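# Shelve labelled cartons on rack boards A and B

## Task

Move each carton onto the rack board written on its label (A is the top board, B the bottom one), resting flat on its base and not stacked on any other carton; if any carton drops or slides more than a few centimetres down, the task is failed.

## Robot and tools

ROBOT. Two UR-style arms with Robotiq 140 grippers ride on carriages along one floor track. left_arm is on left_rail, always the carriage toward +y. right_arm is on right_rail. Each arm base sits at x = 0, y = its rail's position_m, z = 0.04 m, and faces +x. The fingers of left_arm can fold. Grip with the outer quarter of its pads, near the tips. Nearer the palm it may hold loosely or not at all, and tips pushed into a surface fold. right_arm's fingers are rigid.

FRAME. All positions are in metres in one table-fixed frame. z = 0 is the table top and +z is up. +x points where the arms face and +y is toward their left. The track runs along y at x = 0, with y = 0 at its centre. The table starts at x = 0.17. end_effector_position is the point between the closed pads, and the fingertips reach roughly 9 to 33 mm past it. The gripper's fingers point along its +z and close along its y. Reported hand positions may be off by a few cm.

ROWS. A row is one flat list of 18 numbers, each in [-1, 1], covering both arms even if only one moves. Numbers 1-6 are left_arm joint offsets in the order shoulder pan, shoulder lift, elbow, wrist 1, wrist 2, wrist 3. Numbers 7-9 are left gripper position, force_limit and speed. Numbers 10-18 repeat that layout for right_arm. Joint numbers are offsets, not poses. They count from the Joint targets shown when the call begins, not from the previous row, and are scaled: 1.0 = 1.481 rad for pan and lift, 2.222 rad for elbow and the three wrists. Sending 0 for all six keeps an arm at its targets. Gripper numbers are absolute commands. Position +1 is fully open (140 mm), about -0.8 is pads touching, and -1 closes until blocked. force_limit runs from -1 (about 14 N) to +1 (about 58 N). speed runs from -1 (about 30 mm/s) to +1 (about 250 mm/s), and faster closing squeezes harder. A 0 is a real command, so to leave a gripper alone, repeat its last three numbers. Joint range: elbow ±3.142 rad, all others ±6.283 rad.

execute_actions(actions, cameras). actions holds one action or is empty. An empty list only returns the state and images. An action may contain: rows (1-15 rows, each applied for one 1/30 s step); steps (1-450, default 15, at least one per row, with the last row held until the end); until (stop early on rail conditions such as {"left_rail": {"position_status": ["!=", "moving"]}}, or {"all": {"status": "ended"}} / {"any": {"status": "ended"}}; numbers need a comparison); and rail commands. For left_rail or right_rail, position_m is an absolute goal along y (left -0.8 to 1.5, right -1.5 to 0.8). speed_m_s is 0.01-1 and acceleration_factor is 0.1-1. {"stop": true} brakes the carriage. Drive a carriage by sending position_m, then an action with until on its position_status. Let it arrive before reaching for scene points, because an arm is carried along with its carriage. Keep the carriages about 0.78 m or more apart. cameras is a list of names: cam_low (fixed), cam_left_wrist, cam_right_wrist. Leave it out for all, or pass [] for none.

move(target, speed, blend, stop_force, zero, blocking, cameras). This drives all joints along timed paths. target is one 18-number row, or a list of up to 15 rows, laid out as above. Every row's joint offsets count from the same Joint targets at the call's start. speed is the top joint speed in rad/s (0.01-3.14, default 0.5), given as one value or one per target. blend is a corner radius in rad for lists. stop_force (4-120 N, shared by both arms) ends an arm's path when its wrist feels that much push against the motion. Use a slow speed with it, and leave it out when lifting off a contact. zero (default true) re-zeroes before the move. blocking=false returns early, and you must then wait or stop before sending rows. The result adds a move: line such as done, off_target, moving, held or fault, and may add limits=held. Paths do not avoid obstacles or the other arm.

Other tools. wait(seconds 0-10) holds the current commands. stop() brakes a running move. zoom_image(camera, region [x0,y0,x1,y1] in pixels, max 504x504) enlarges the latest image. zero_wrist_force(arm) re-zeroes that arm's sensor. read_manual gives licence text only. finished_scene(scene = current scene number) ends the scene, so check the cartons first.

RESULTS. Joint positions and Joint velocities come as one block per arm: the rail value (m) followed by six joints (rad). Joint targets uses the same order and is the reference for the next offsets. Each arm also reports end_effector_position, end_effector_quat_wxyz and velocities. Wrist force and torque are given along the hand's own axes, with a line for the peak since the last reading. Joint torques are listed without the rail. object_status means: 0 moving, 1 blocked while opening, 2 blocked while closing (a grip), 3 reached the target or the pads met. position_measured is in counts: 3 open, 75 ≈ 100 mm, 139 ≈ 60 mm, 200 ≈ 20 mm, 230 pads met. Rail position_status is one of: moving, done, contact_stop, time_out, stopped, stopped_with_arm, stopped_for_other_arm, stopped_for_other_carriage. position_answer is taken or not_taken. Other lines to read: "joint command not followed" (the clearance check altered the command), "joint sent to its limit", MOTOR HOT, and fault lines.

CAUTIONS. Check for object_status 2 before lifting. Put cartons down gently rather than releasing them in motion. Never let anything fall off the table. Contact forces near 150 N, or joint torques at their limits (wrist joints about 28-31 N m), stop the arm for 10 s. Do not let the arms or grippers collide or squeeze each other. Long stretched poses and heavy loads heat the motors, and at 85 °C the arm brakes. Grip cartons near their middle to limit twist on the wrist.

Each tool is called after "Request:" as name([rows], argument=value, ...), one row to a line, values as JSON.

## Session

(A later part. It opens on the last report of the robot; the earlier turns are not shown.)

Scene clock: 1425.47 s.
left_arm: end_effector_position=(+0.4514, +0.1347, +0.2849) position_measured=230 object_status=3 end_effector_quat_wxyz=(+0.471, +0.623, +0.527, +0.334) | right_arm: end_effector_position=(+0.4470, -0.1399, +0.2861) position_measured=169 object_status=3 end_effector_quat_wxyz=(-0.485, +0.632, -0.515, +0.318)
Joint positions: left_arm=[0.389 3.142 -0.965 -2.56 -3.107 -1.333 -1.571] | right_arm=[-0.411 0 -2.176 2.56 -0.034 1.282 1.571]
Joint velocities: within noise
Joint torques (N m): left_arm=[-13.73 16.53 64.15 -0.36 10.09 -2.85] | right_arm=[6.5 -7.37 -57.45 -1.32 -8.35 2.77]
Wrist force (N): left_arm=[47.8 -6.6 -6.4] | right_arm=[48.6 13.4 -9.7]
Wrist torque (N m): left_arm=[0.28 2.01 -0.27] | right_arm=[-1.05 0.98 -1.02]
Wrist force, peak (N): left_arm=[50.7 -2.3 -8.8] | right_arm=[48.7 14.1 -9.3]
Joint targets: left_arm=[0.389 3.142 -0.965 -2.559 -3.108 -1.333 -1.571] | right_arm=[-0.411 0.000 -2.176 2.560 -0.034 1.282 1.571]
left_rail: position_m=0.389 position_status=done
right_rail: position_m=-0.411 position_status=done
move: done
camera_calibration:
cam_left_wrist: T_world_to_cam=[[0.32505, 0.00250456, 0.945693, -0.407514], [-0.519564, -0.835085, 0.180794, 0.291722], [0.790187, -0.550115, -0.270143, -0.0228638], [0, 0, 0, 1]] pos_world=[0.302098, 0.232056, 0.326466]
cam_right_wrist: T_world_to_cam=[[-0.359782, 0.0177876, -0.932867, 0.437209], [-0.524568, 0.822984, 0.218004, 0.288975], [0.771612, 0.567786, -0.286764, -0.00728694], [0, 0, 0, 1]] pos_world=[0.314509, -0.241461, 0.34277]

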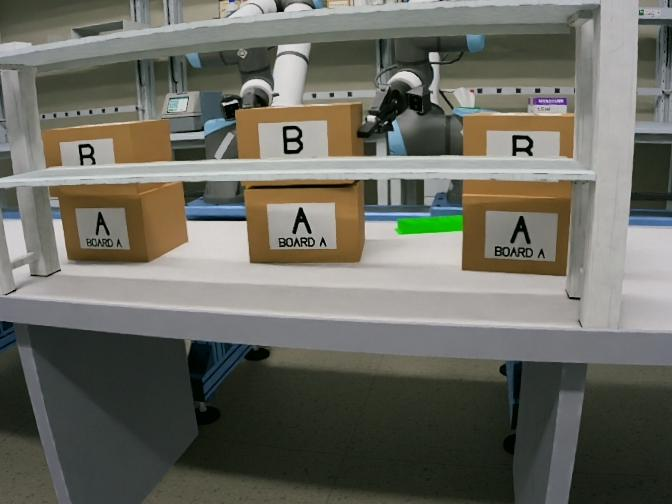

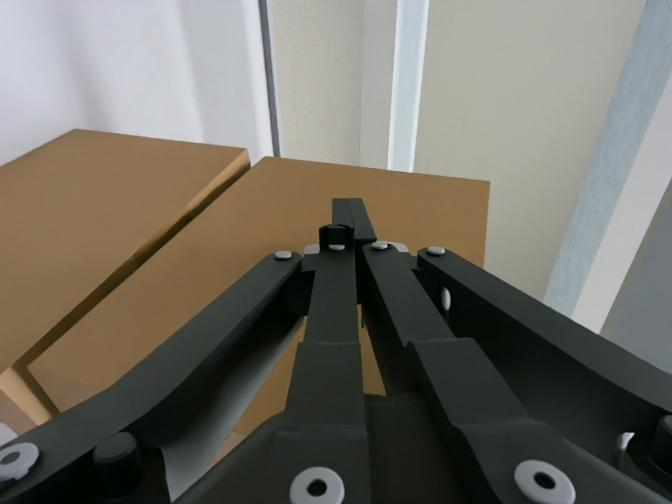

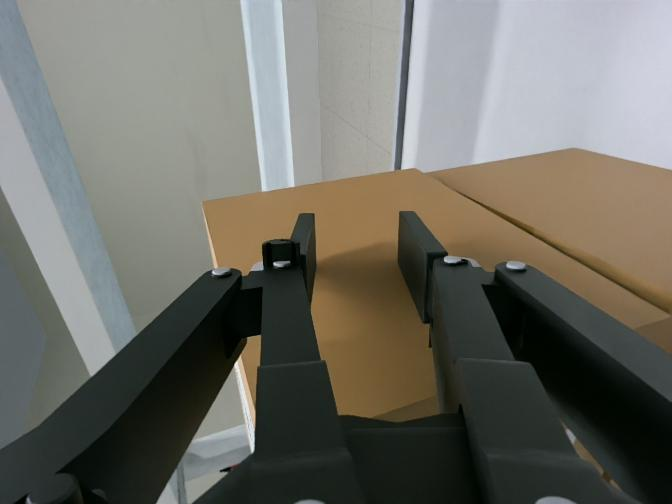

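Request:
move([
  [0, 0.04526, 0.06458, -0.09475, 0, 0, -1, -1, -1, 0, -0.04526, -0.06458, 0.09475, 0, 0, -0.32, 1, -0.5],
  [0, -0.06247, 0.09232, -0.05069, 0, 0, -1, -1, -1, 0, 0.06247, -0.09232, 0.05069, 0, 0, -0.32, 1, -0.5],
], speed=0.12, blend=0.02)

Scene clock: 1481.10 s.
left_arm: end_effector_position=(+0.5200, +0.1347, +0.3759) position_measured=230 object_status=3 end_effector_quat_wxyz=(+0.471, +0.623, +0.527, +0.334) | right_arm: end_effector_position=(+0.5156, -0.1399, +0.3772) position_measured=169 object_status=3 end_effector_quat_wxyz=(-0.485, +0.632, -0.515, +0.318)
Joint positions: left_arm=[0.389 3.142 -1.058 -2.354 -3.22 -1.333 -1.571] | right_arm=[-0.411 0 -2.084 2.355 0.079 1.282 1.571]
Joint velocities: within noise
Joint torques (N m): left_arm=[-11.59 -14.16 65.69 6.77 10.04 -2.68] | right_arm=[10.7 5.31 -59.09 -10.94 -10.08 2.74]
Wrist force (N): left_arm=[45.7 -6.2 -6.1] | right_arm=[46.2 13.4 -9.2]
Wrist torque (N m): left_arm=[0.28 1.91 -0.27] | right_arm=[-0.95 0.92 -1.05]
Wrist force, peak (N): left_arm=[48.4 -6.7 -6.9] | right_arm=[49.1 14.3 -9.6]
Joint targets: left_arm=[0.389 3.142 -1.058 -2.354 -3.220 -1.333 -1.571] | right_arm=[-0.411 0.000 -2.084 2.355 0.078 1.282 1.571]
left_rail: position_m=0.389 position_status=done
right_rail: position_m=-0.411 position_status=done
move: done
camera_calibration:
cam_left_wrist: T_world_to_cam=[[0.325125, 0.00245193, 0.945668, -0.515876], [-0.51955, -0.835095, 0.180789, 0.310911], [0.790166, -0.5501, -0.270236, -0.0524443], [0, 0, 0, 1]] pos_world=[0.370698, 0.232056, 0.417465]
cam_right_wrist: T_world_to_cam=[[-0.359782, 0.0177876, -0.932867, 0.546817], [-0.524568, 0.822984, 0.218004, 0.305174], [0.771612, 0.567786, -0.286764, -0.0342012], [0, 0, 0, 1]] pos_world=[0.383209, -0.241461, 0.43377]

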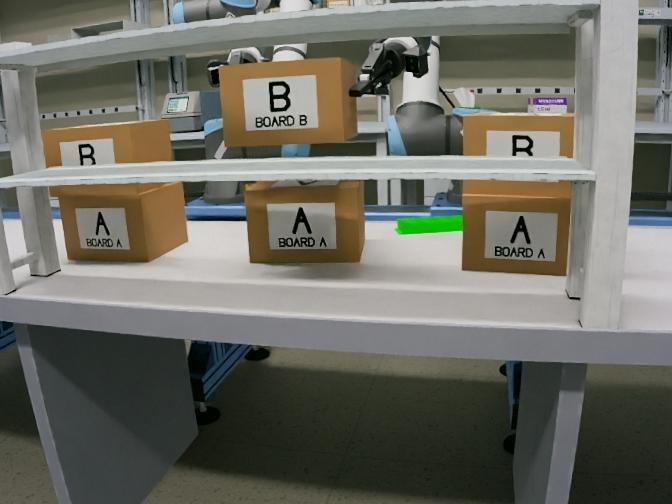

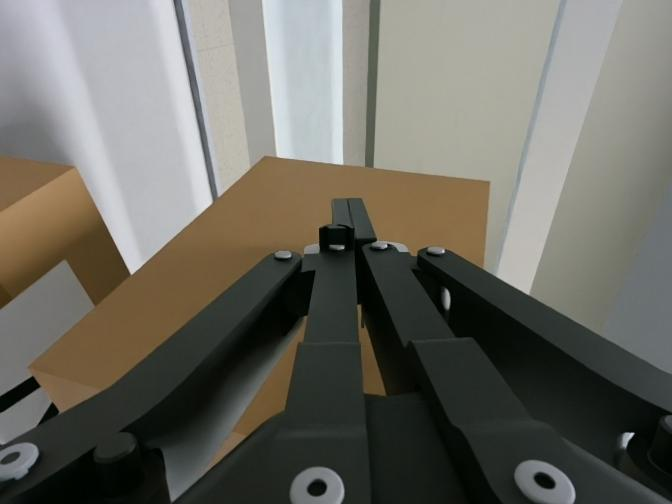

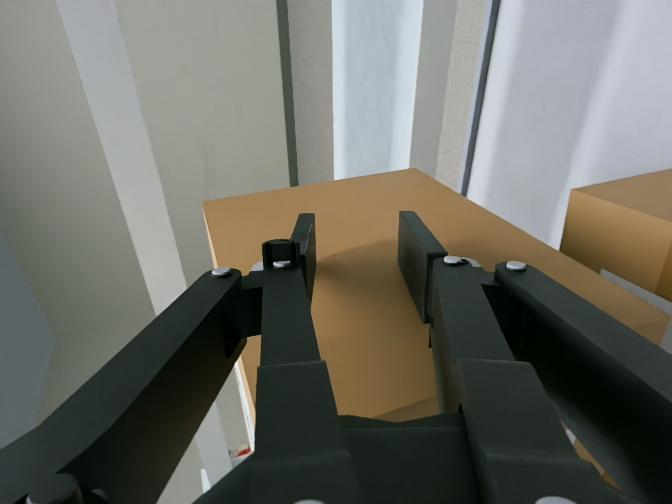

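Request:
zoom_image(camera="cam_left_wrist", region=[150, 0, 672, 250])

Request:
zoom_image(camera="cam_low", region=[190, 0, 442, 210])

Region (150, 0, 672, 250) is 522x250 pixels. A region can be at most 504 by 504 pixels.

Scaled by 2.000.

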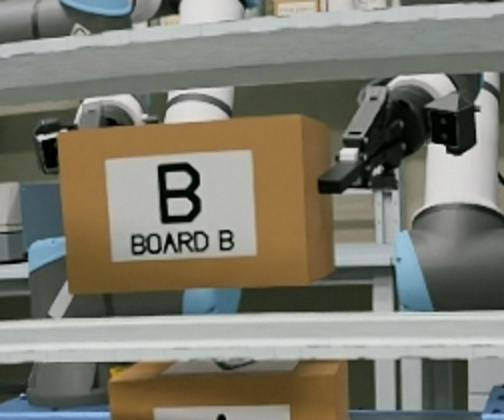

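Request:
move([
  [0, -0.10016, 0.03488, 0.03188, 0, 0, -1, -1, -1, 0, 0.10016, -0.03488, -0.03188, 0, 0, -0.32, 1, -0.5],
  [0, -0.19157, 0.07536, 0.05232, 0, 0, -1, -1, -1, 0, 0.19157, -0.07536, -0.05232, 0, 0, -0.32, 1, -0.5],
], speed=0.12, blend=0.02)

Scene clock: 1522.60 s.
left_arm: end_effector_position=(+0.6600, +0.1347, +0.3758) position_measured=230 object_status=3 end_effector_quat_wxyz=(+0.471, +0.623, +0.527, +0.334) | right_arm: end_effector_position=(+0.6556, -0.1399, +0.3771) position_measured=169 object_status=3 end_effector_quat_wxyz=(-0.485, +0.632, -0.515, +0.318)
Joint positions: left_arm=[0.389 3.142 -1.341 -2.187 -3.104 -1.333 -1.571] | right_arm=[-0.411 0 -1.8 2.188 -0.038 1.282 1.571]
Joint velocities: within noise
Joint torques (N m): left_arm=[-22.42 9.58 64.04 6.64 10.07 -2.83] | right_arm=[15.69 -20.9 -57.87 -10.28 -11.87 2.64]
Wrist force (N): left_arm=[42.9 -6.5 -5.7] | right_arm=[43.1 13.4 -8.0]
Wrist torque (N m): left_arm=[0.26 1.70 -0.26] | right_arm=[-1.02 0.88 -1.00]
Wrist force, peak (N): left_arm=[46.1 -7.1 -6.5] | right_arm=[46.7 14.5 -8.6]
Joint targets: left_arm=[0.389 3.142 -1.342 -2.187 -3.104 -1.333 -1.571] | right_arm=[-0.411 0.000 -1.800 2.187 -0.038 1.282 1.571]
left_rail: position_m=0.389 position_status=done
right_rail: position_m=-0.411 position_status=done
move: done
camera_calibration:
cam_left_wrist: T_world_to_cam=[[0.325125, 0.00245193, 0.945668, -0.561299], [-0.51955, -0.835095, 0.180789, 0.383666], [0.790166, -0.5501, -0.270236, -0.163095], [0, 0, 0, 1]] pos_world=[0.510698, 0.232056, 0.417365]
cam_right_wrist: T_world_to_cam=[[-0.359857, 0.0178434, -0.932837, 0.59719], [-0.524576, 0.822952, 0.218105, 0.378513], [0.771572, 0.56783, -0.286785, -0.142109], [0, 0, 0, 1]] pos_world=[0.523109, -0.241461, 0.43377]

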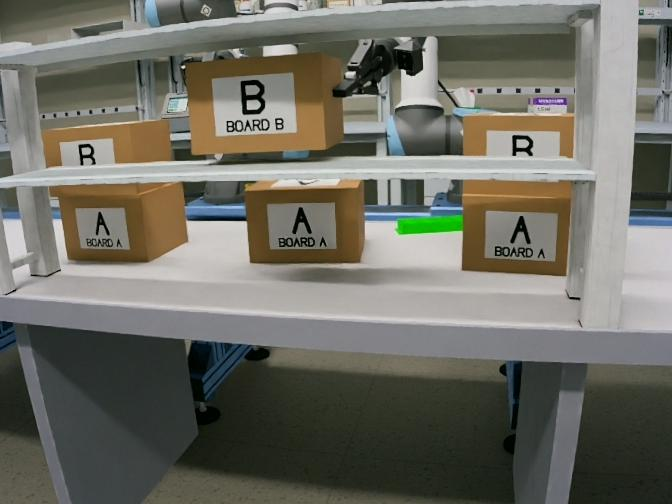

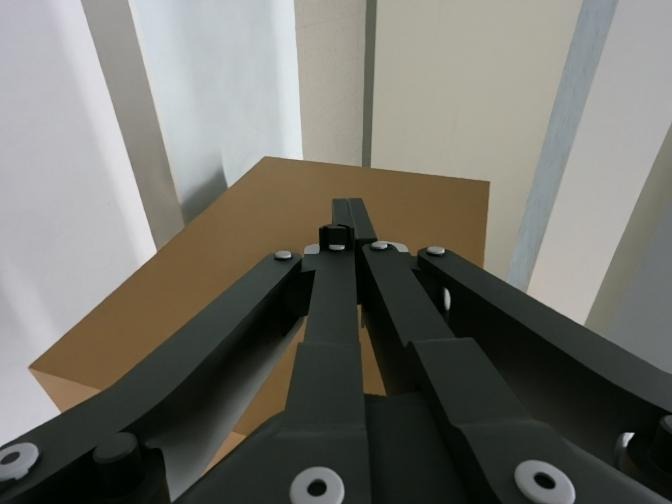

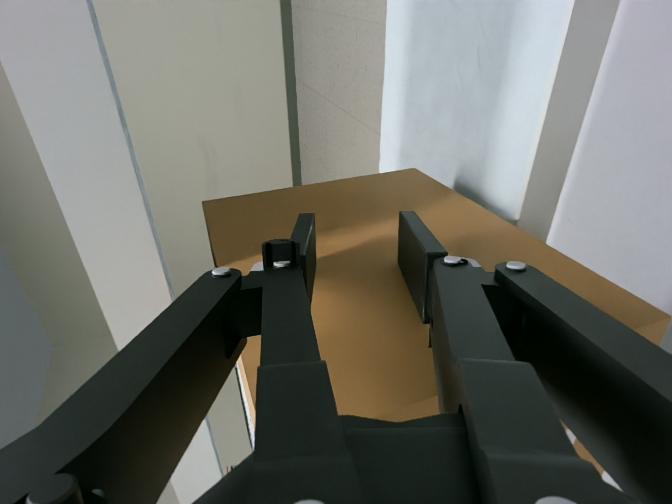

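Request:
move(target=[0, -0.06472, 0.0341, 0.00904, 0, 0, -1, -1, -1, 0, 0.06472, -0.0341, -0.00904, 0, 0, -0.32, 1, -0.5], speed=0.08)

Scene clock: 1543.07 s.
left_arm: end_effector_position=(+0.7133, +0.1347, +0.3758) position_measured=230 object_status=3 end_effector_quat_wxyz=(+0.471, +0.623, +0.527, +0.334) | right_arm: end_effector_position=(+0.7089, -0.1399, +0.3771) position_measured=169 object_status=3 end_effector_quat_wxyz=(-0.485, +0.632, -0.515, +0.318)
Joint positions: left_arm=[0.389 3.142 -1.437 -2.111 -3.084 -1.333 -1.571] | right_arm=[-0.411 0 -1.704 2.112 -0.058 1.282 1.571]
Joint velocities: within noise
Joint torques (N m): left_arm=[-27.92 20.35 64.57 6.67 10.33 -2.66] | right_arm=[33.1 -27.2 -56.73 -10.58 -13.14 2.7]
Wrist force (N): left_arm=[41.6 -6.5 -5.3] | right_arm=[41.8 13.4 -7.7]
Wrist torque (N m): left_arm=[0.24 1.69 -0.26] | right_arm=[-0.95 0.85 -1.01]
Wrist force, peak (N): left_arm=[43.2 -7.1 -5.1] | right_arm=[43.7 14.4 -8.1]
Joint targets: left_arm=[0.389 3.142 -1.438 -2.111 -3.084 -1.333 -1.571] | right_arm=[-0.411 0.000 -1.704 2.112 -0.058 1.282 1.571]
left_rail: position_m=0.389 position_status=done
right_rail: position_m=-0.411 position_status=done
move: done
camera_calibration:
cam_left_wrist: T_world_to_cam=[[0.32515, 0.00243383, 0.945659, -0.578634], [-0.519591, -0.835066, 0.180802, 0.411369], [0.790128, -0.550144, -0.270257, -0.20517], [0, 0, 0, 1]] pos_world=[0.563997, 0.232056, 0.417365]
cam_right_wrist: T_world_to_cam=[[-0.35993, 0.0177908, -0.93281, 0.616387], [-0.524559, 0.822965, 0.2181, 0.406469], [0.77155, 0.567814, -0.286877, -0.183185], [0, 0, 0, 1]] pos_world=[0.576409, -0.241461, 0.43377]

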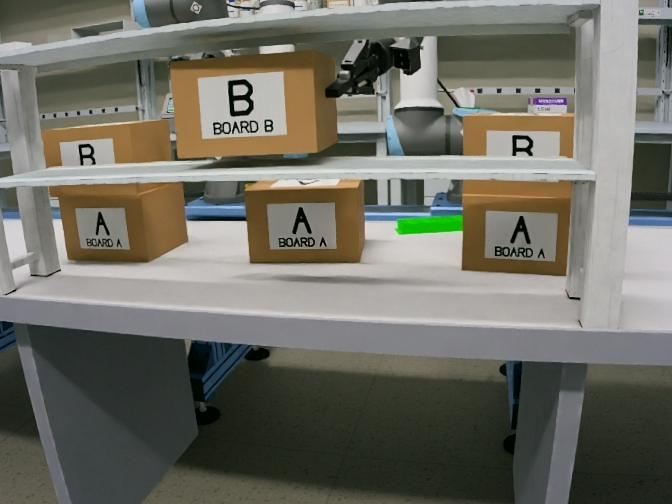

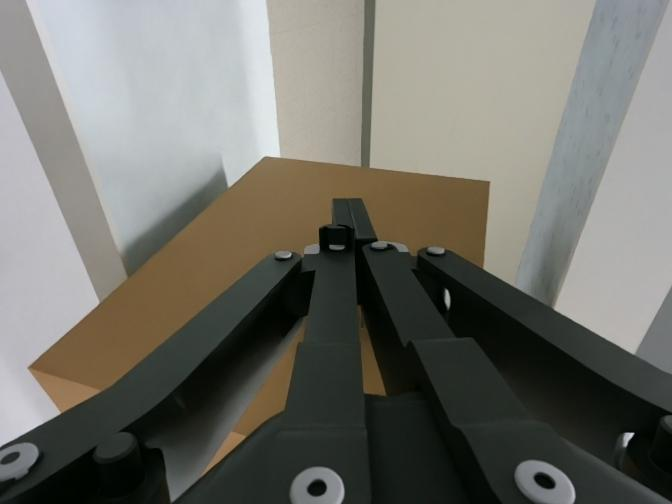

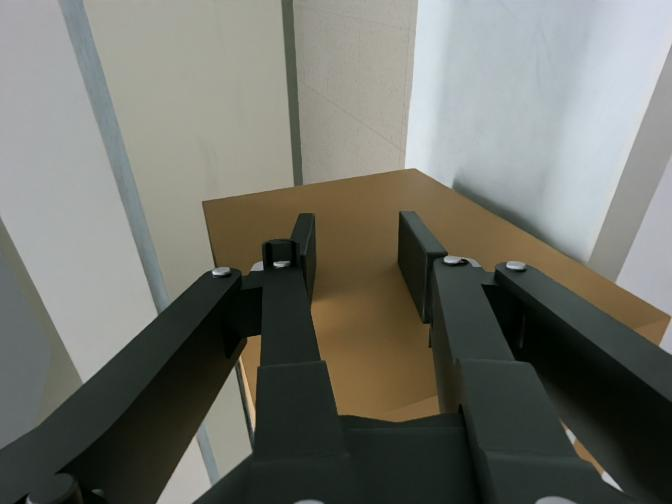

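Request:
move(target=[0, -0.01654, -0.01664, 0.02766, 0, 0, -1, -1, -1, 0, 0.01654, 0.01664, -0.02766, 0, 0, -0.32, 1, -0.5], speed=0.025, stop_force=8, cameras=["cam_low"])

Scene clock: 1579.13 s.
left_arm: end_effector_position=(+0.7137, +0.1347, +0.3533) position_measured=230 object_status=3 end_effector_quat_wxyz=(+0.471, +0.623, +0.527, +0.334) | right_arm: end_effector_position=(+0.7092, -0.1399, +0.3553) position_measured=169 object_status=3 end_effector_quat_wxyz=(-0.485, +0.632, -0.515, +0.318)
Joint positions: left_arm=[0.389 3.142 -1.456 -2.139 -3.038 -1.333 -1.571] | right_arm=[-0.411 0 -1.686 2.138 -0.103 1.282 1.571]
Joint velocities: within noise
Joint torques (N m): left_arm=[-35.67 61.08 58.46 -0.44 10.34 -2.58] | right_arm=[38.43 -50.66 -51.44 -0.82 -14.45 2.55]
Wrist force (N): left_arm=[42.3 -2.7 -5.8] | right_arm=[42.6 9.0 -9.0]
Wrist torque (N m): left_arm=[0.19 1.76 -0.32] | right_arm=[-0.79 0.77 -1.01]
Wrist force, peak (N): left_arm=[42.9 -5.5 -5.4] | right_arm=[42.2 14.2 -7.6]
Joint targets: left_arm=[0.389 3.142 -1.456 -2.139 -3.038 -1.333 -1.571] | right_arm=[-0.411 0.000 -1.686 2.138 -0.103 1.282 1.571]
left_rail: position_m=0.389 position_status=done
right_rail: position_m=-0.411 position_status=done
move: contact (left_arm, right_arm); left_arm: the wrist 1 is farthest, 0.015 rad from its target; right_arm: the wrist 1 is farthest, 0.017 rad from its target
Images, in order (width x height): cam_low 672x504.

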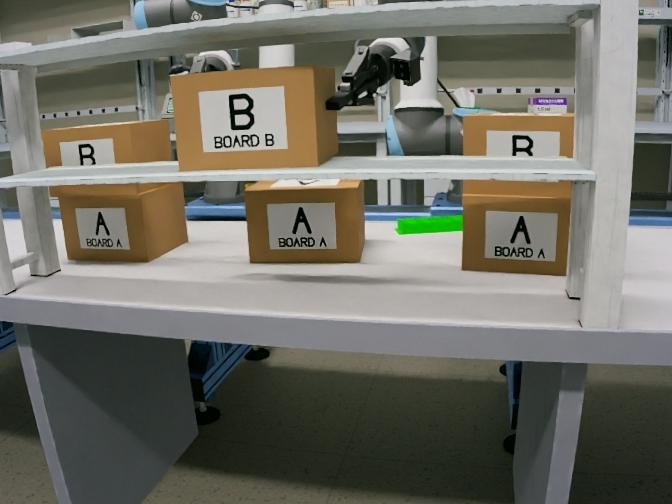

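Request:
move([
  [0, -0.00108, -0.00113, 0.00185, 0, 0, -1, -1, -1, 0, 0.00108, 0.00113, -0.00185, 0, 0, -0.32, 1, -0.5],
  [0, -0.00108, -0.00113, 0.00185, -0.0405, 0, -1, -1, -1, 0, 0.00108, 0.00113, -0.00185, 0.0495, 0, -0.32, 1, -0.5],
], speed=[0.03, 0.12])

Scene clock: 1623.47 s.
left_arm: end_effector_position=(+0.7191, +0.1647, +0.3493) position_measured=230 object_status=3 end_effector_quat_wxyz=(+0.447, +0.608, +0.548, +0.362) | right_arm: end_effector_position=(+0.7173, -0.1762, +0.3503) position_measured=169 object_status=3 end_effector_quat_wxyz=(-0.456, +0.613, -0.541, +0.352)
Joint positions: left_arm=[0.389 3.142 -1.458 -2.141 -3.033 -1.423 -1.571] | right_arm=[-0.411 0 -1.685 2.141 -0.107 1.392 1.571]
Joint velocities: within noise
Joint torques (N m): left_arm=[9.36 15.06 41.48 2.91 -2.44 -0.34] | right_arm=[-15.09 -21.73 -33.69 -3.7 3.04 2.46]
Wrist force (N): left_arm=[-0.2 -0.2 0.0] | right_arm=[-0.5 5.2 2.2]
Wrist torque (N m): left_arm=[0.05 0.13 -0.30] | right_arm=[0.64 -0.01 -0.29]
Wrist force, peak (N): left_arm=[41.4 7.3 -15.2] | right_arm=[40.9 -3.4 -20.9]
Joint targets: left_arm=[0.389 3.142 -1.458 -2.141 -3.033 -1.423 -1.571] | right_arm=[-0.411 0.000 -1.685 2.141 -0.107 1.392 1.571]
left_rail: position_m=0.389 position_status=done
right_rail: position_m=-0.411 position_status=done
move: done
camera_calibration:
cam_left_wrist: T_world_to_cam=[[0.324851, 0.000851127, 0.945765, -0.555087], [-0.447124, -0.881051, 0.154371, 0.408883], [0.833398, -0.473021, -0.285829, -0.238836], [0, 0, 0, 1]] pos_world=[0.562188, 0.247745, 0.393596]
cam_right_wrist: T_world_to_cam=[[-0.357767, 0.0198094, -0.933601, 0.594176], [-0.436663, 0.880185, 0.186011, 0.404908], [0.825426, 0.474218, -0.306251, -0.22514], [0, 0, 0, 1]] pos_world=[0.575221, -0.261399, 0.410457]

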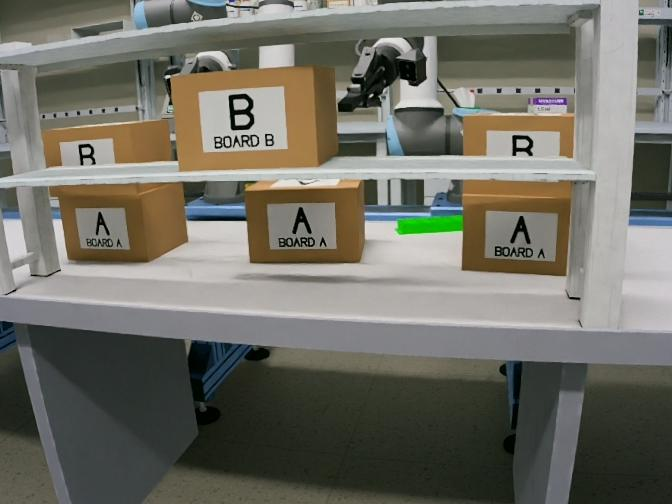

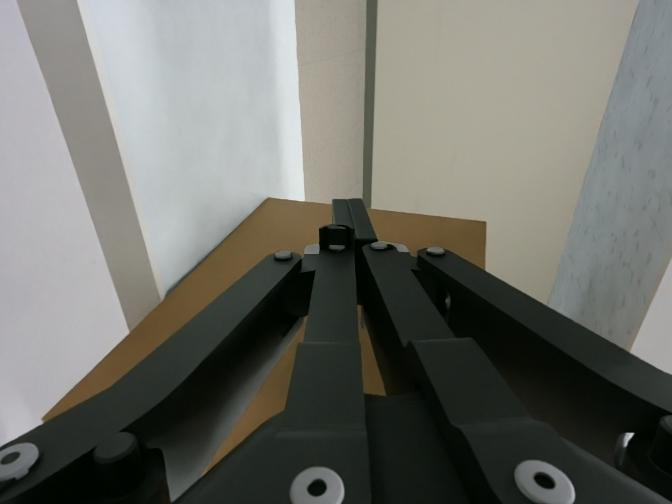

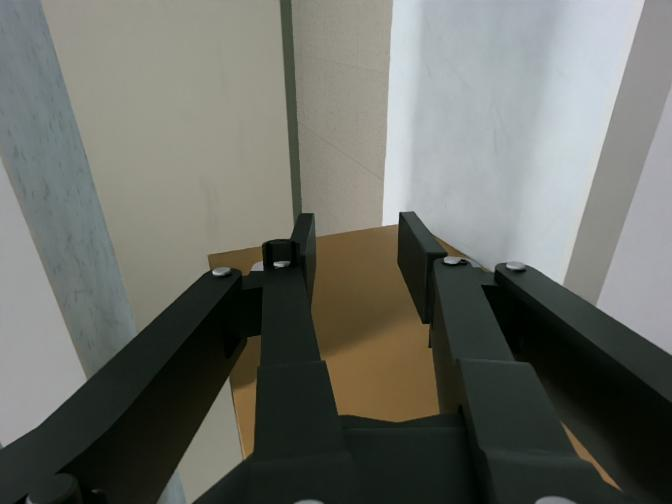

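Request:
move([
  [0, 0.1854, -0.0873, -0.03639, 0, 0, -1, -1, -1, 0, -0.18445, 0.0873, 0.03568, 0, 0, -0.32, 1, -0.5],
  [0, 0.1854, -0.0873, -0.03639, 0.10081, 0, -1, -1, -1, 0, -0.18445, 0.0873, 0.03568, -0.08686, 0, -1, -1, -1],
], speed=0.3)

Scene clock: 1638.23 s.
left_arm: end_effector_position=(+0.5569, +0.0912, +0.3565) position_measured=230 object_status=3 end_effector_quat_wxyz=(+0.506, +0.644, +0.494, +0.291) | right_arm: end_effector_position=(+0.5572, -0.1132, +0.3565) position_measured=230 object_status=3 end_effector_quat_wxyz=(-0.506, +0.644, -0.494, +0.291)
Joint positions: left_arm=[0.389 3.142 -1.183 -2.335 -3.114 -1.199 -1.571] | right_arm=[-0.411 0 -1.958 2.335 -0.028 1.199 1.571]
Joint velocities: within noise
Joint torques (N m): left_arm=[9.95 33.57 40.31 0.13 2.56 1.73] | right_arm=[5.76 -20.7 -35.84 0.79 -3.06 2.46]
Wrist force (N): left_arm=[0.0 0.1 -0.1] | right_arm=[-0.7 4.7 2.3]
Wrist torque (N m): left_arm=[0.13 0.13 -0.32] | right_arm=[0.51 0.08 -0.35]
Wrist force, peak (N): left_arm=[2.4 -0.2 -0.8] | right_arm=[-0.9 5.5 2.6]
Joint targets: left_arm=[0.389 3.142 -1.183 -2.335 -3.114 -1.199 -1.571] | right_arm=[-0.411 0.000 -1.958 2.335 -0.028 1.199 1.571]
left_rail: position_m=0.389 position_status=done
right_rail: position_m=-0.411 position_status=done
move: done
camera_calibration:
cam_left_wrist: T_world_to_cam=[[0.325672, 0.00480216, 0.945471, -0.509875], [-0.619764, -0.754101, 0.217311, 0.332637], [0.714024, -0.656741, -0.242613, -0.0684977], [0, 0, 0, 1]] pos_world=[0.421118, 0.208305, 0.393167]
cam_right_wrist: T_world_to_cam=[[-0.361088, 0.0161807, -0.932391, 0.542407], [-0.58689, 0.773061, 0.240701, 0.330414], [0.72469, 0.634126, -0.269647, -0.0598481], [0, 0, 0, 1]] pos_world=[0.433145, -0.226255, 0.410067]

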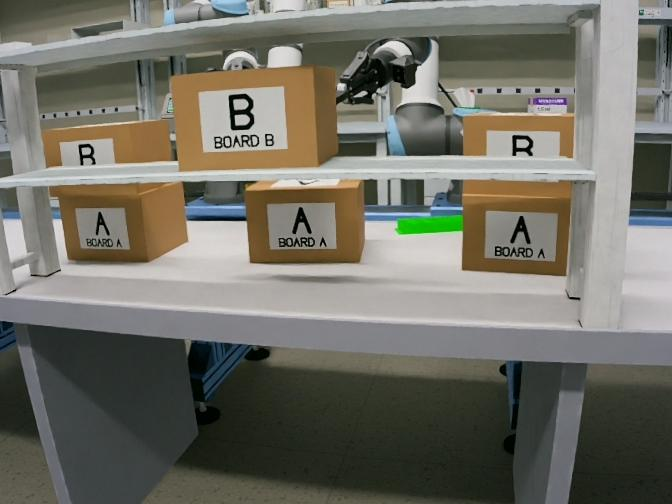

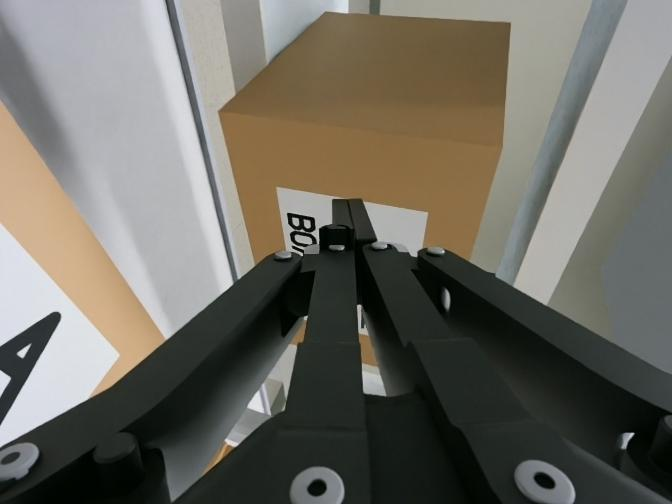

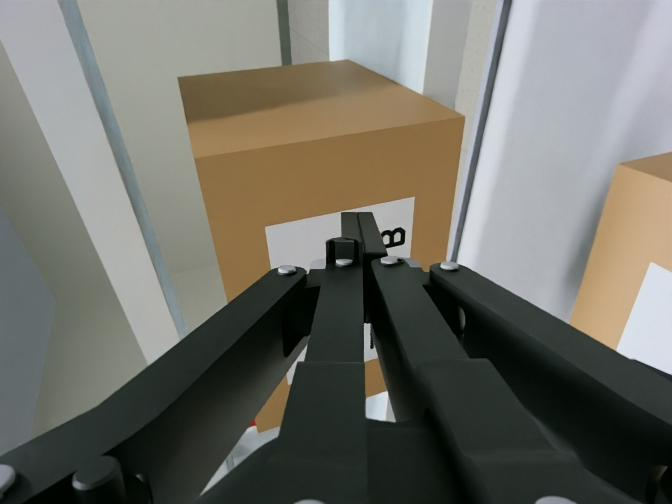

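Request:
move([
  [0,-0.0814,0.0341,0.0202,0,0,-1,-1,-1,0,0.0814,-0.0341,-0.0202,0,0,-1,-1,-1],
  [0,-0.1500,0.0682,0.0317,0,0,-1,-1,-1,0,0.1500,-0.0682,-0.0317,0,0,-1,-1,-1],
], speed=0.1, stop_force=25, blend=0.02, zero=true)

Scene clock: 1730.40 s.
left_arm: end_effector_position=(+0.6714, +0.0912, +0.3566) position_measured=230 object_status=3 end_effector_quat_wxyz=(+0.506, +0.644, +0.495, +0.291) | right_arm: end_effector_position=(+0.6717, -0.1131, +0.3565) position_measured=230 object_status=3 end_effector_quat_wxyz=(-0.505, +0.644, -0.494, +0.291)
Joint positions: left_arm=[0.389 3.142 -1.405 -2.184 -3.044 -1.199 -1.571] | right_arm=[-0.411 0 -1.736 2.183 -0.098 1.199 1.571]
Joint velocities: within noise
Joint torques (N m): left_arm=[9.23 9.38 56.8 4.83 1.94 1.26] | right_arm=[10.79 -15.41 -46.63 -5.15 -2.45 2.39]
Wrist force (N): left_arm=[-1.2 0.2 -4.2] | right_arm=[-2.0 5.7 -1.7]
Wrist torque (N m): left_arm=[0.06 0.03 -0.31] | right_arm=[0.70 0.11 -0.31]
Wrist force, peak (N): left_arm=[0.0 -1.7 -8.9] | right_arm=[-1.2 9.0 0.6]
Joint targets: left_arm=[0.389 3.142 -1.405 -2.184 -3.044 -1.199 -1.571] | right_arm=[-0.411 0.000 -1.736 2.183 -0.098 1.199 1.571]
left_rail: position_m=0.389 position_status=done
right_rail: position_m=-0.411 position_status=done
move: done
camera_calibration:
cam_left_wrist: T_world_to_cam=[[0.325881, 0.0048602, 0.945398, -0.547322], [-0.619733, -0.754072, 0.2175, 0.403419], [0.713956, -0.656773, -0.242725, -0.15007], [0, 0, 0, 1]] pos_world=[0.535517, 0.208305, 0.393268]
cam_right_wrist: T_world_to_cam=[[-0.361257, 0.0161989, -0.932326, 0.58382], [-0.58687, 0.773036, 0.240831, 0.397542], [0.724622, 0.634155, -0.269758, -0.142736], [0, 0, 0, 1]] pos_world=[0.547644, -0.226255, 0.410066]

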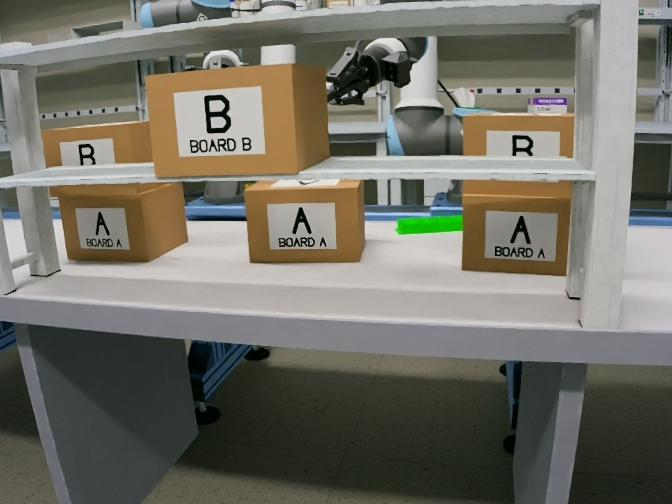

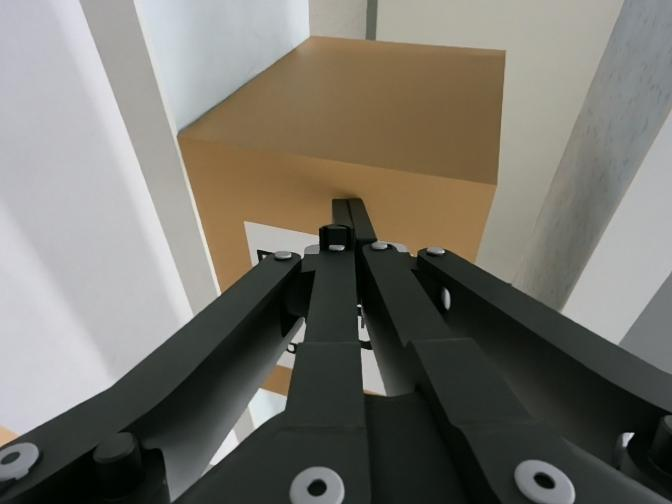

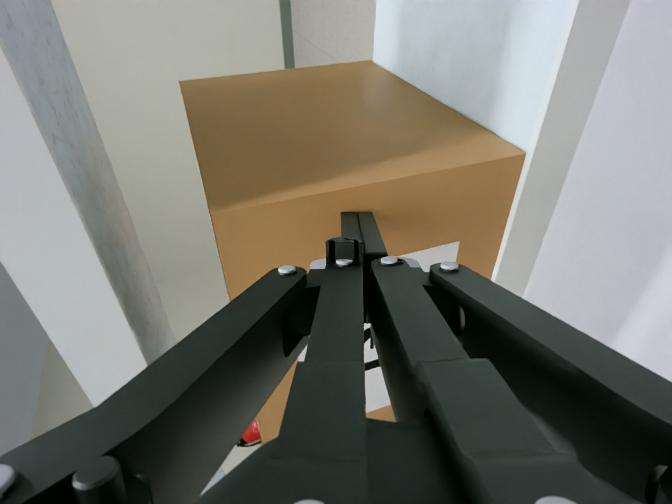

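Request:
move([
  [0,0.0686,-0.0342,-0.0116,0,0,-1,-1,-1,0,-0.0686,0.0342,0.0116,0,0,-1,-1,-1],
  [0,0.1501,-0.0682,-0.0319,0,0,-1,-1,-1,0,-0.1501,0.0682,0.0319,0,0,-1,-1,-1],
  [0,0.3007,-0.0163,-0.1841,-0.1045,0,-1,-1,-1,0,-0.3007,0.0163,0.1841,0.1045,0,-1,-1,-1],
], speed=[0.15, 0.3, 0.4], blend=0.03)

Scene clock: 1887.43 s.
left_arm: end_effector_position=(+0.4955, +0.1675, +0.4726) position_measured=230 object_status=3 end_effector_quat_wxyz=(+0.445, +0.606, +0.550, +0.364) | right_arm: end_effector_position=(+0.4958, -0.1894, +0.4727) position_measured=230 object_status=3 end_effector_quat_wxyz=(-0.445, +0.606, -0.550, +0.364)
Joint positions: left_arm=[0.389 3.142 -0.96 -2.22 -3.453 -1.431 -1.571] | right_arm=[-0.411 0 -2.181 2.22 0.311 1.431 1.571]
Joint velocities: within noise
Joint torques (N m): left_arm=[9.43 19.13 61.8 -1.75 -2.55 1.5] | right_arm=[7.18 -9.33 -50.68 1.95 3.12 2.07]
Wrist force (N): left_arm=[-0.4 0.0 -0.1] | right_arm=[-0.5 5.3 1.3]
Wrist torque (N m): left_arm=[0.10 0.20 -0.30] | right_arm=[0.58 0.06 -0.28]
Wrist force, peak (N): left_arm=[-1.5 -0.1 -4.4] | right_arm=[-3.6 6.7 2.3]
Joint targets: left_arm=[0.389 3.142 -0.960 -2.220 -3.453 -1.431 -1.571] | right_arm=[-0.411 0.000 -2.181 2.220 0.311 1.431 1.571]
left_rail: position_m=0.389 position_status=done
right_rail: position_m=-0.411 position_status=done
move: done
camera_calibration:
cam_left_wrist: T_world_to_cam=[[0.325104, 0.000635693, 0.945678, -0.599202], [-0.440222, -0.884941, 0.151934, 0.290726], [0.836966, -0.465702, -0.287418, -0.0180628], [0, 0, 0, 1]] pos_world=[0.337905, 0.249245, 0.51729]
cam_right_wrist: T_world_to_cam=[[-0.357111, 0.020385, -0.93384, 0.629317], [-0.403849, 0.898118, 0.174042, 0.289917], [0.842246, 0.439283, -0.312495, -0.0105707], [0, 0, 0, 1]] pos_world=[0.350721, -0.268564, 0.53392]

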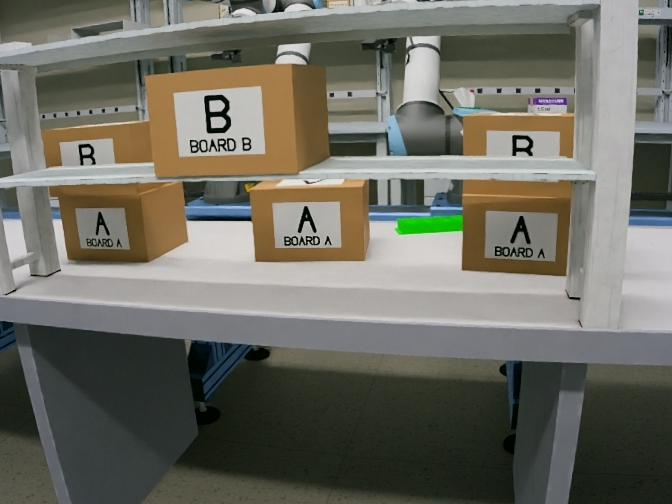

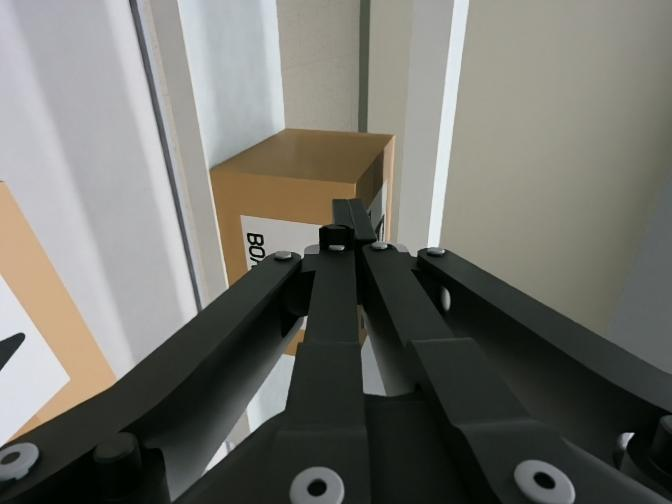

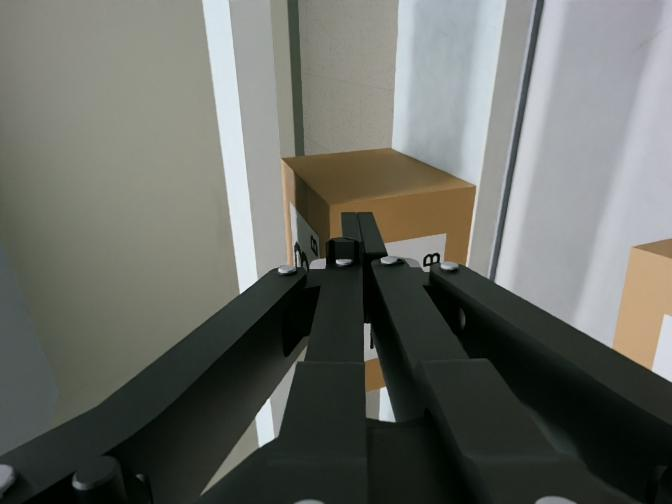

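Request:
execute_actions([
  {"left_rail": {"position_m": -0.091, "speed_m_s": 0.1, "acceleration_factor": 0.3}, "right_rail": {"position_m": -0.891, "speed_m_s": 0.1, "acceleration_factor": 0.3}, "steps": 10},
], cameras=[])

Scene clock: 1899.40 s.
left_arm: end_effector_position=(+0.4954, -0.1370, +0.4727) position_measured=230 object_status=3 end_effector_quat_wxyz=(+0.445, +0.606, +0.550, +0.364) end_effector_velocity=(+0.000, -0.100, -0.001) end_effector_angular_velocity=(+0.000, +0.001, +0.000) | right_arm: end_effector_position=(+0.4957, -0.4940, +0.4728) position_measured=230 object_status=3 end_effector_quat_wxyz=(-0.445, +0.606, -0.550, +0.364) end_effector_velocity=(+0.000, -0.099, +0.000) end_effector_angular_velocity=(+0.001, +0.000, +0.002)
Joint positions: left_arm=[0.084 3.142 -0.96 -2.22 -3.453 -1.431 -1.571] | right_arm=[-0.716 0 -2.181 2.22 0.311 1.431 1.571]
Joint velocities: left_arm=[-0.1 0 -0.001 -0.001 0 0 0] | right_arm=[-0.1 0.001 0 0 0 -0.001 0]
Joint torques (N m): left_arm=[7.13 17.82 52.16 0.54 -1.71 1.47] | right_arm=[-13.94 -6.2 -40.45 0.31 2.7 2.03]
Wrist force (N): left_arm=[-0.4 -0.1 0.1] | right_arm=[-0.7 5.0 1.2]
Wrist torque (N m): left_arm=[0.09 0.18 -0.31] | right_arm=[0.53 0.09 -0.28]
Wrist force, peak (N): left_arm=[-0.5 0.0 0.2] | right_arm=[-0.8 5.6 1.4]
Joint targets: left_arm=[0.079 3.142 -0.960 -2.220 -3.453 -1.431 -1.571] | right_arm=[-0.721 0.000 -2.181 2.220 0.311 1.431 1.571]
Tool commands: left_gripper/position=-1.0 left_gripper/force_limit=-1.0 left_gripper/speed=-1.0 right_gripper/position=-1.0 right_gripper/force_limit=-1.0 right_gripper/speed=-1.0
left_rail: position_m=0.084 position_m_goal=-0.091 speed_m_s=0.10 position_status=moving position_answer=taken
right_rail: position_m=-0.716 position_m_goal=-0.891 speed_m_s=0.10 position_status=moving position_answer=taken
not at rest: the robot was still moving 3 seconds after this call's last action.
No camera images: "cameras" was empty.

Request:
execute_actions([
  {"steps": 150, "until": {"all": {"status": "ended"}}},
])

Scene clock: 1902.40 s.
left_arm: end_effector_position=(+0.4954, -0.3125, +0.4727) position_measured=230 object_status=3 end_effector_quat_wxyz=(+0.445, +0.606, +0.550, +0.364) | right_arm: end_effector_position=(+0.4957, -0.6695, +0.4728) position_measured=230 object_status=3 end_effector_quat_wxyz=(-0.445, +0.606, -0.550, +0.364)
Joint positions: left_arm=[-0.091 3.142 -0.96 -2.22 -3.453 -1.431 -1.571] | right_arm=[-0.891 0 -2.181 2.22 0.311 1.431 1.571]
Joint velocities: within noise
Joint torques (N m): left_arm=[9.44 15.09 46.21 1.12 -1.14 1.6] | right_arm=[-14.96 -5.14 -35.45 -0.12 2.39 1.86]
Wrist force (N): left_arm=[-0.1 0.2 -0.1] | right_arm=[-0.5 5.3 1.3]
Wrist torque (N m): left_arm=[0.15 0.12 -0.31] | right_arm=[0.61 0.04 -0.28]
Wrist force, peak (N): left_arm=[-0.8 0.1 -0.1] | right_arm=[-0.4 5.5 1.5]
Joint targets: left_arm=[-0.091 3.142 -0.960 -2.220 -3.453 -1.431 -1.571] | right_arm=[-0.891 0.000 -2.181 2.220 0.311 1.431 1.571]
Tool commands: left_gripper/position=-1.0 left_gripper/force_limit=-1.0 left_gripper/speed=-1.0 right_gripper/position=-1.0 right_gripper/force_limit=-1.0 right_gripper/speed=-1.0
left_rail: position_m=-0.091 speed_m_s=0.10 position_status=done
right_rail: position_m=-0.891 speed_m_s=0.10 position_status=done
camera_calibration:
cam_left_wrist: T_world_to_cam=[[0.325118, 0.000664664, 0.945673, -0.59886], [-0.440138, -0.884982, 0.151939, -0.13413], [0.837005, -0.465625, -0.287431, -0.241505], [0, 0, 0, 1]] pos_world=[0.337805, -0.230755, 0.51729]
cam_right_wrist: T_world_to_cam=[[-0.357123, 0.020418, -0.933834, 0.639185], [-0.403761, 0.898156, 0.174047, 0.720951], [0.842283, 0.439202, -0.312508, 0.200334], [0, 0, 0, 1]] pos_world=[0.350622, -0.748565, 0.53402]

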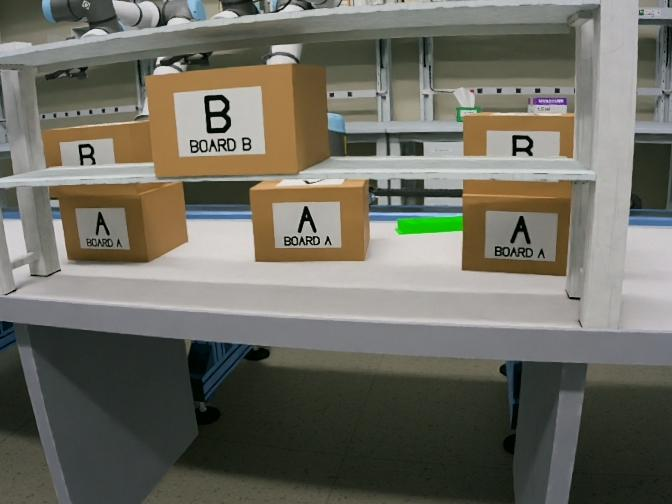

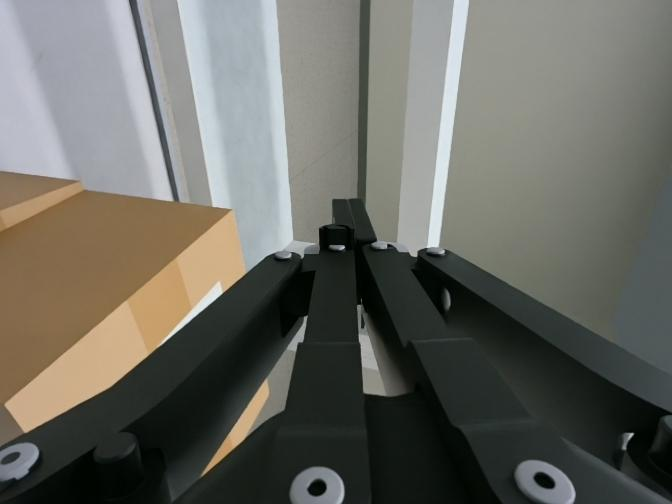

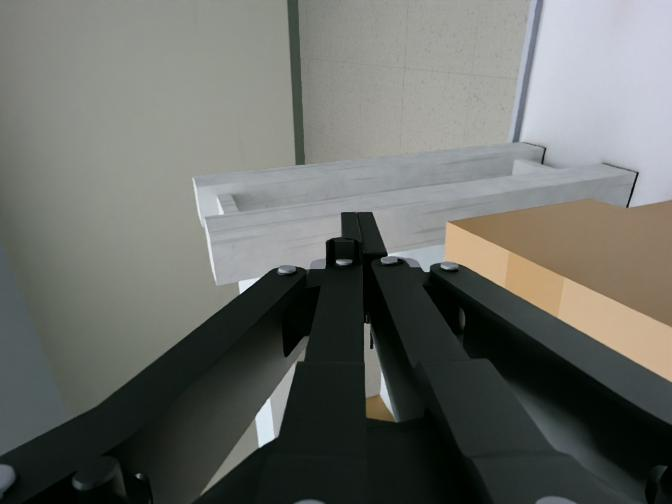

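Request:
zero_wrist_force(arm="right_arm")

Request:
move(target=[0,-0.0824,-0.1430,0.1979,0,0,-1,-1,-1,0,0.0824,0.1430,-0.1979,0,0,-0.32,1,-0.5], speed=0.35)

Wrist force sensor zeroed.

Scene clock: 1978.60 s.
left_arm: end_effector_position=(+0.4956, -0.3125, +0.2707) position_measured=230 object_status=3 end_effector_quat_wxyz=(+0.445, +0.606, +0.550, +0.364) | right_arm: end_effector_position=(+0.4958, -0.6695, +0.2708) position_measured=169 object_status=3 end_effector_quat_wxyz=(-0.445, +0.606, -0.550, +0.364)
Joint positions: left_arm=[-0.091 3.142 -1.082 -2.538 -3.013 -1.431 -1.571] | right_arm=[-0.891 0 -2.059 2.537 -0.128 1.431 1.571]
Joint velocities: within noise
Joint torques (N m): left_arm=[7.86 -18.95 34.71 4.41 -0.67 1.34] | right_arm=[-14.76 14.12 -30.36 -5.43 1.99 1.9]
Wrist force (N, zeroed by zero_wrist_force on right_arm): left_arm=[-0.1 -0.2 -0.1] | right_arm=[-0.3 -0.3 0.5]
Wrist torque (N m, zeroed by zero_wrist_force on right_arm): left_arm=[0.07 0.13 -0.30] | right_arm=[-0.05 0.05 0.01]
Wrist force, peak (N, zeroed by zero_wrist_force on right_arm): left_arm=[-0.4 1.8 -1.2] | right_arm=[-0.5 -1.3 -1.4]
Joint targets: left_arm=[-0.091 3.142 -1.082 -2.538 -3.013 -1.431 -1.571] | right_arm=[-0.891 0.000 -2.059 2.537 -0.129 1.431 1.571]
left_rail: position_m=-0.091 speed_m_s=0.10 position_status=done
right_rail: position_m=-0.891 speed_m_s=0.10 position_status=done
move: done
camera_calibration:
cam_left_wrist: T_world_to_cam=[[0.325197, 0.000619973, 0.945646, -0.408022], [-0.440125, -0.884989, 0.151934, -0.10337], [0.836981, -0.465611, -0.287523, -0.299664], [0, 0, 0, 1]] pos_world=[0.338005, -0.230755, 0.31539]
cam_right_wrist: T_world_to_cam=[[-0.357202, 0.0203774, -0.933805, 0.450574], [-0.403746, 0.898164, 0.174042, 0.756151], [0.842256, 0.439188, -0.312599, 0.137153], [0, 0, 0, 1]] pos_world=[0.350721, -0.748565, 0.332019]

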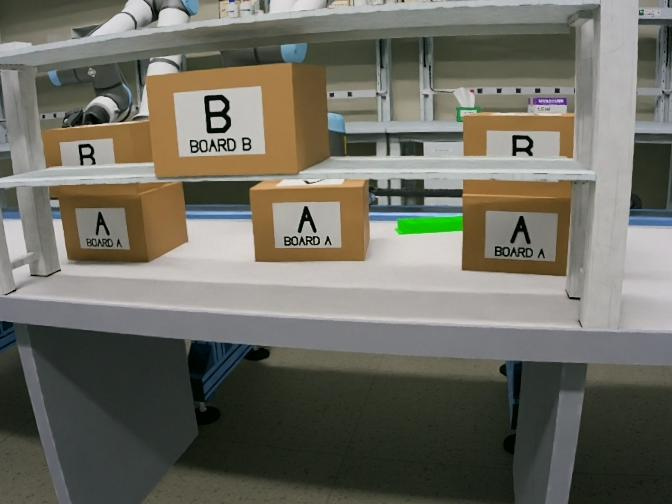

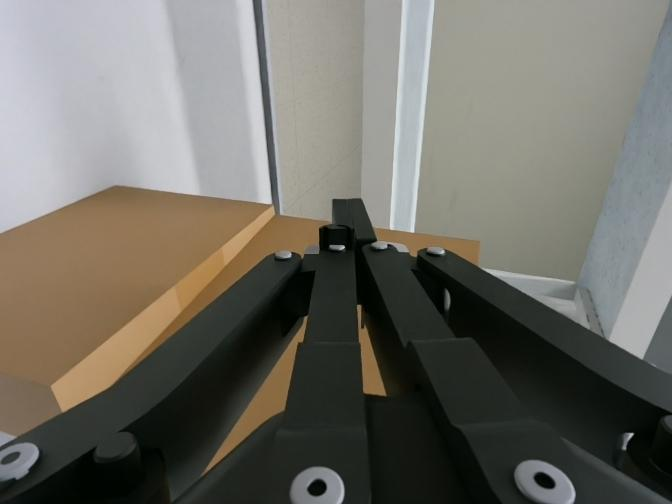

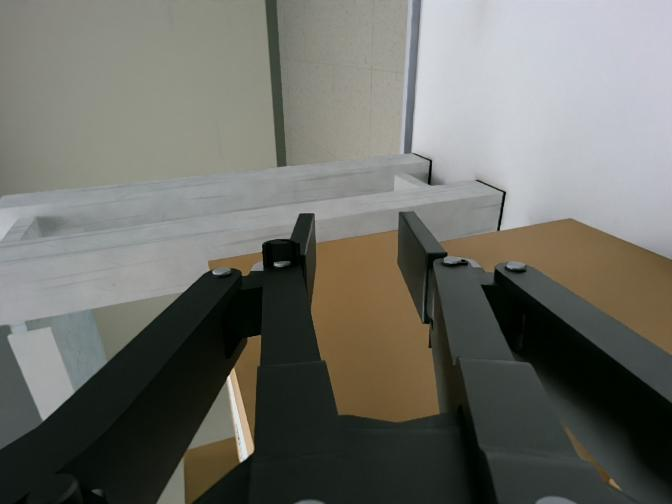

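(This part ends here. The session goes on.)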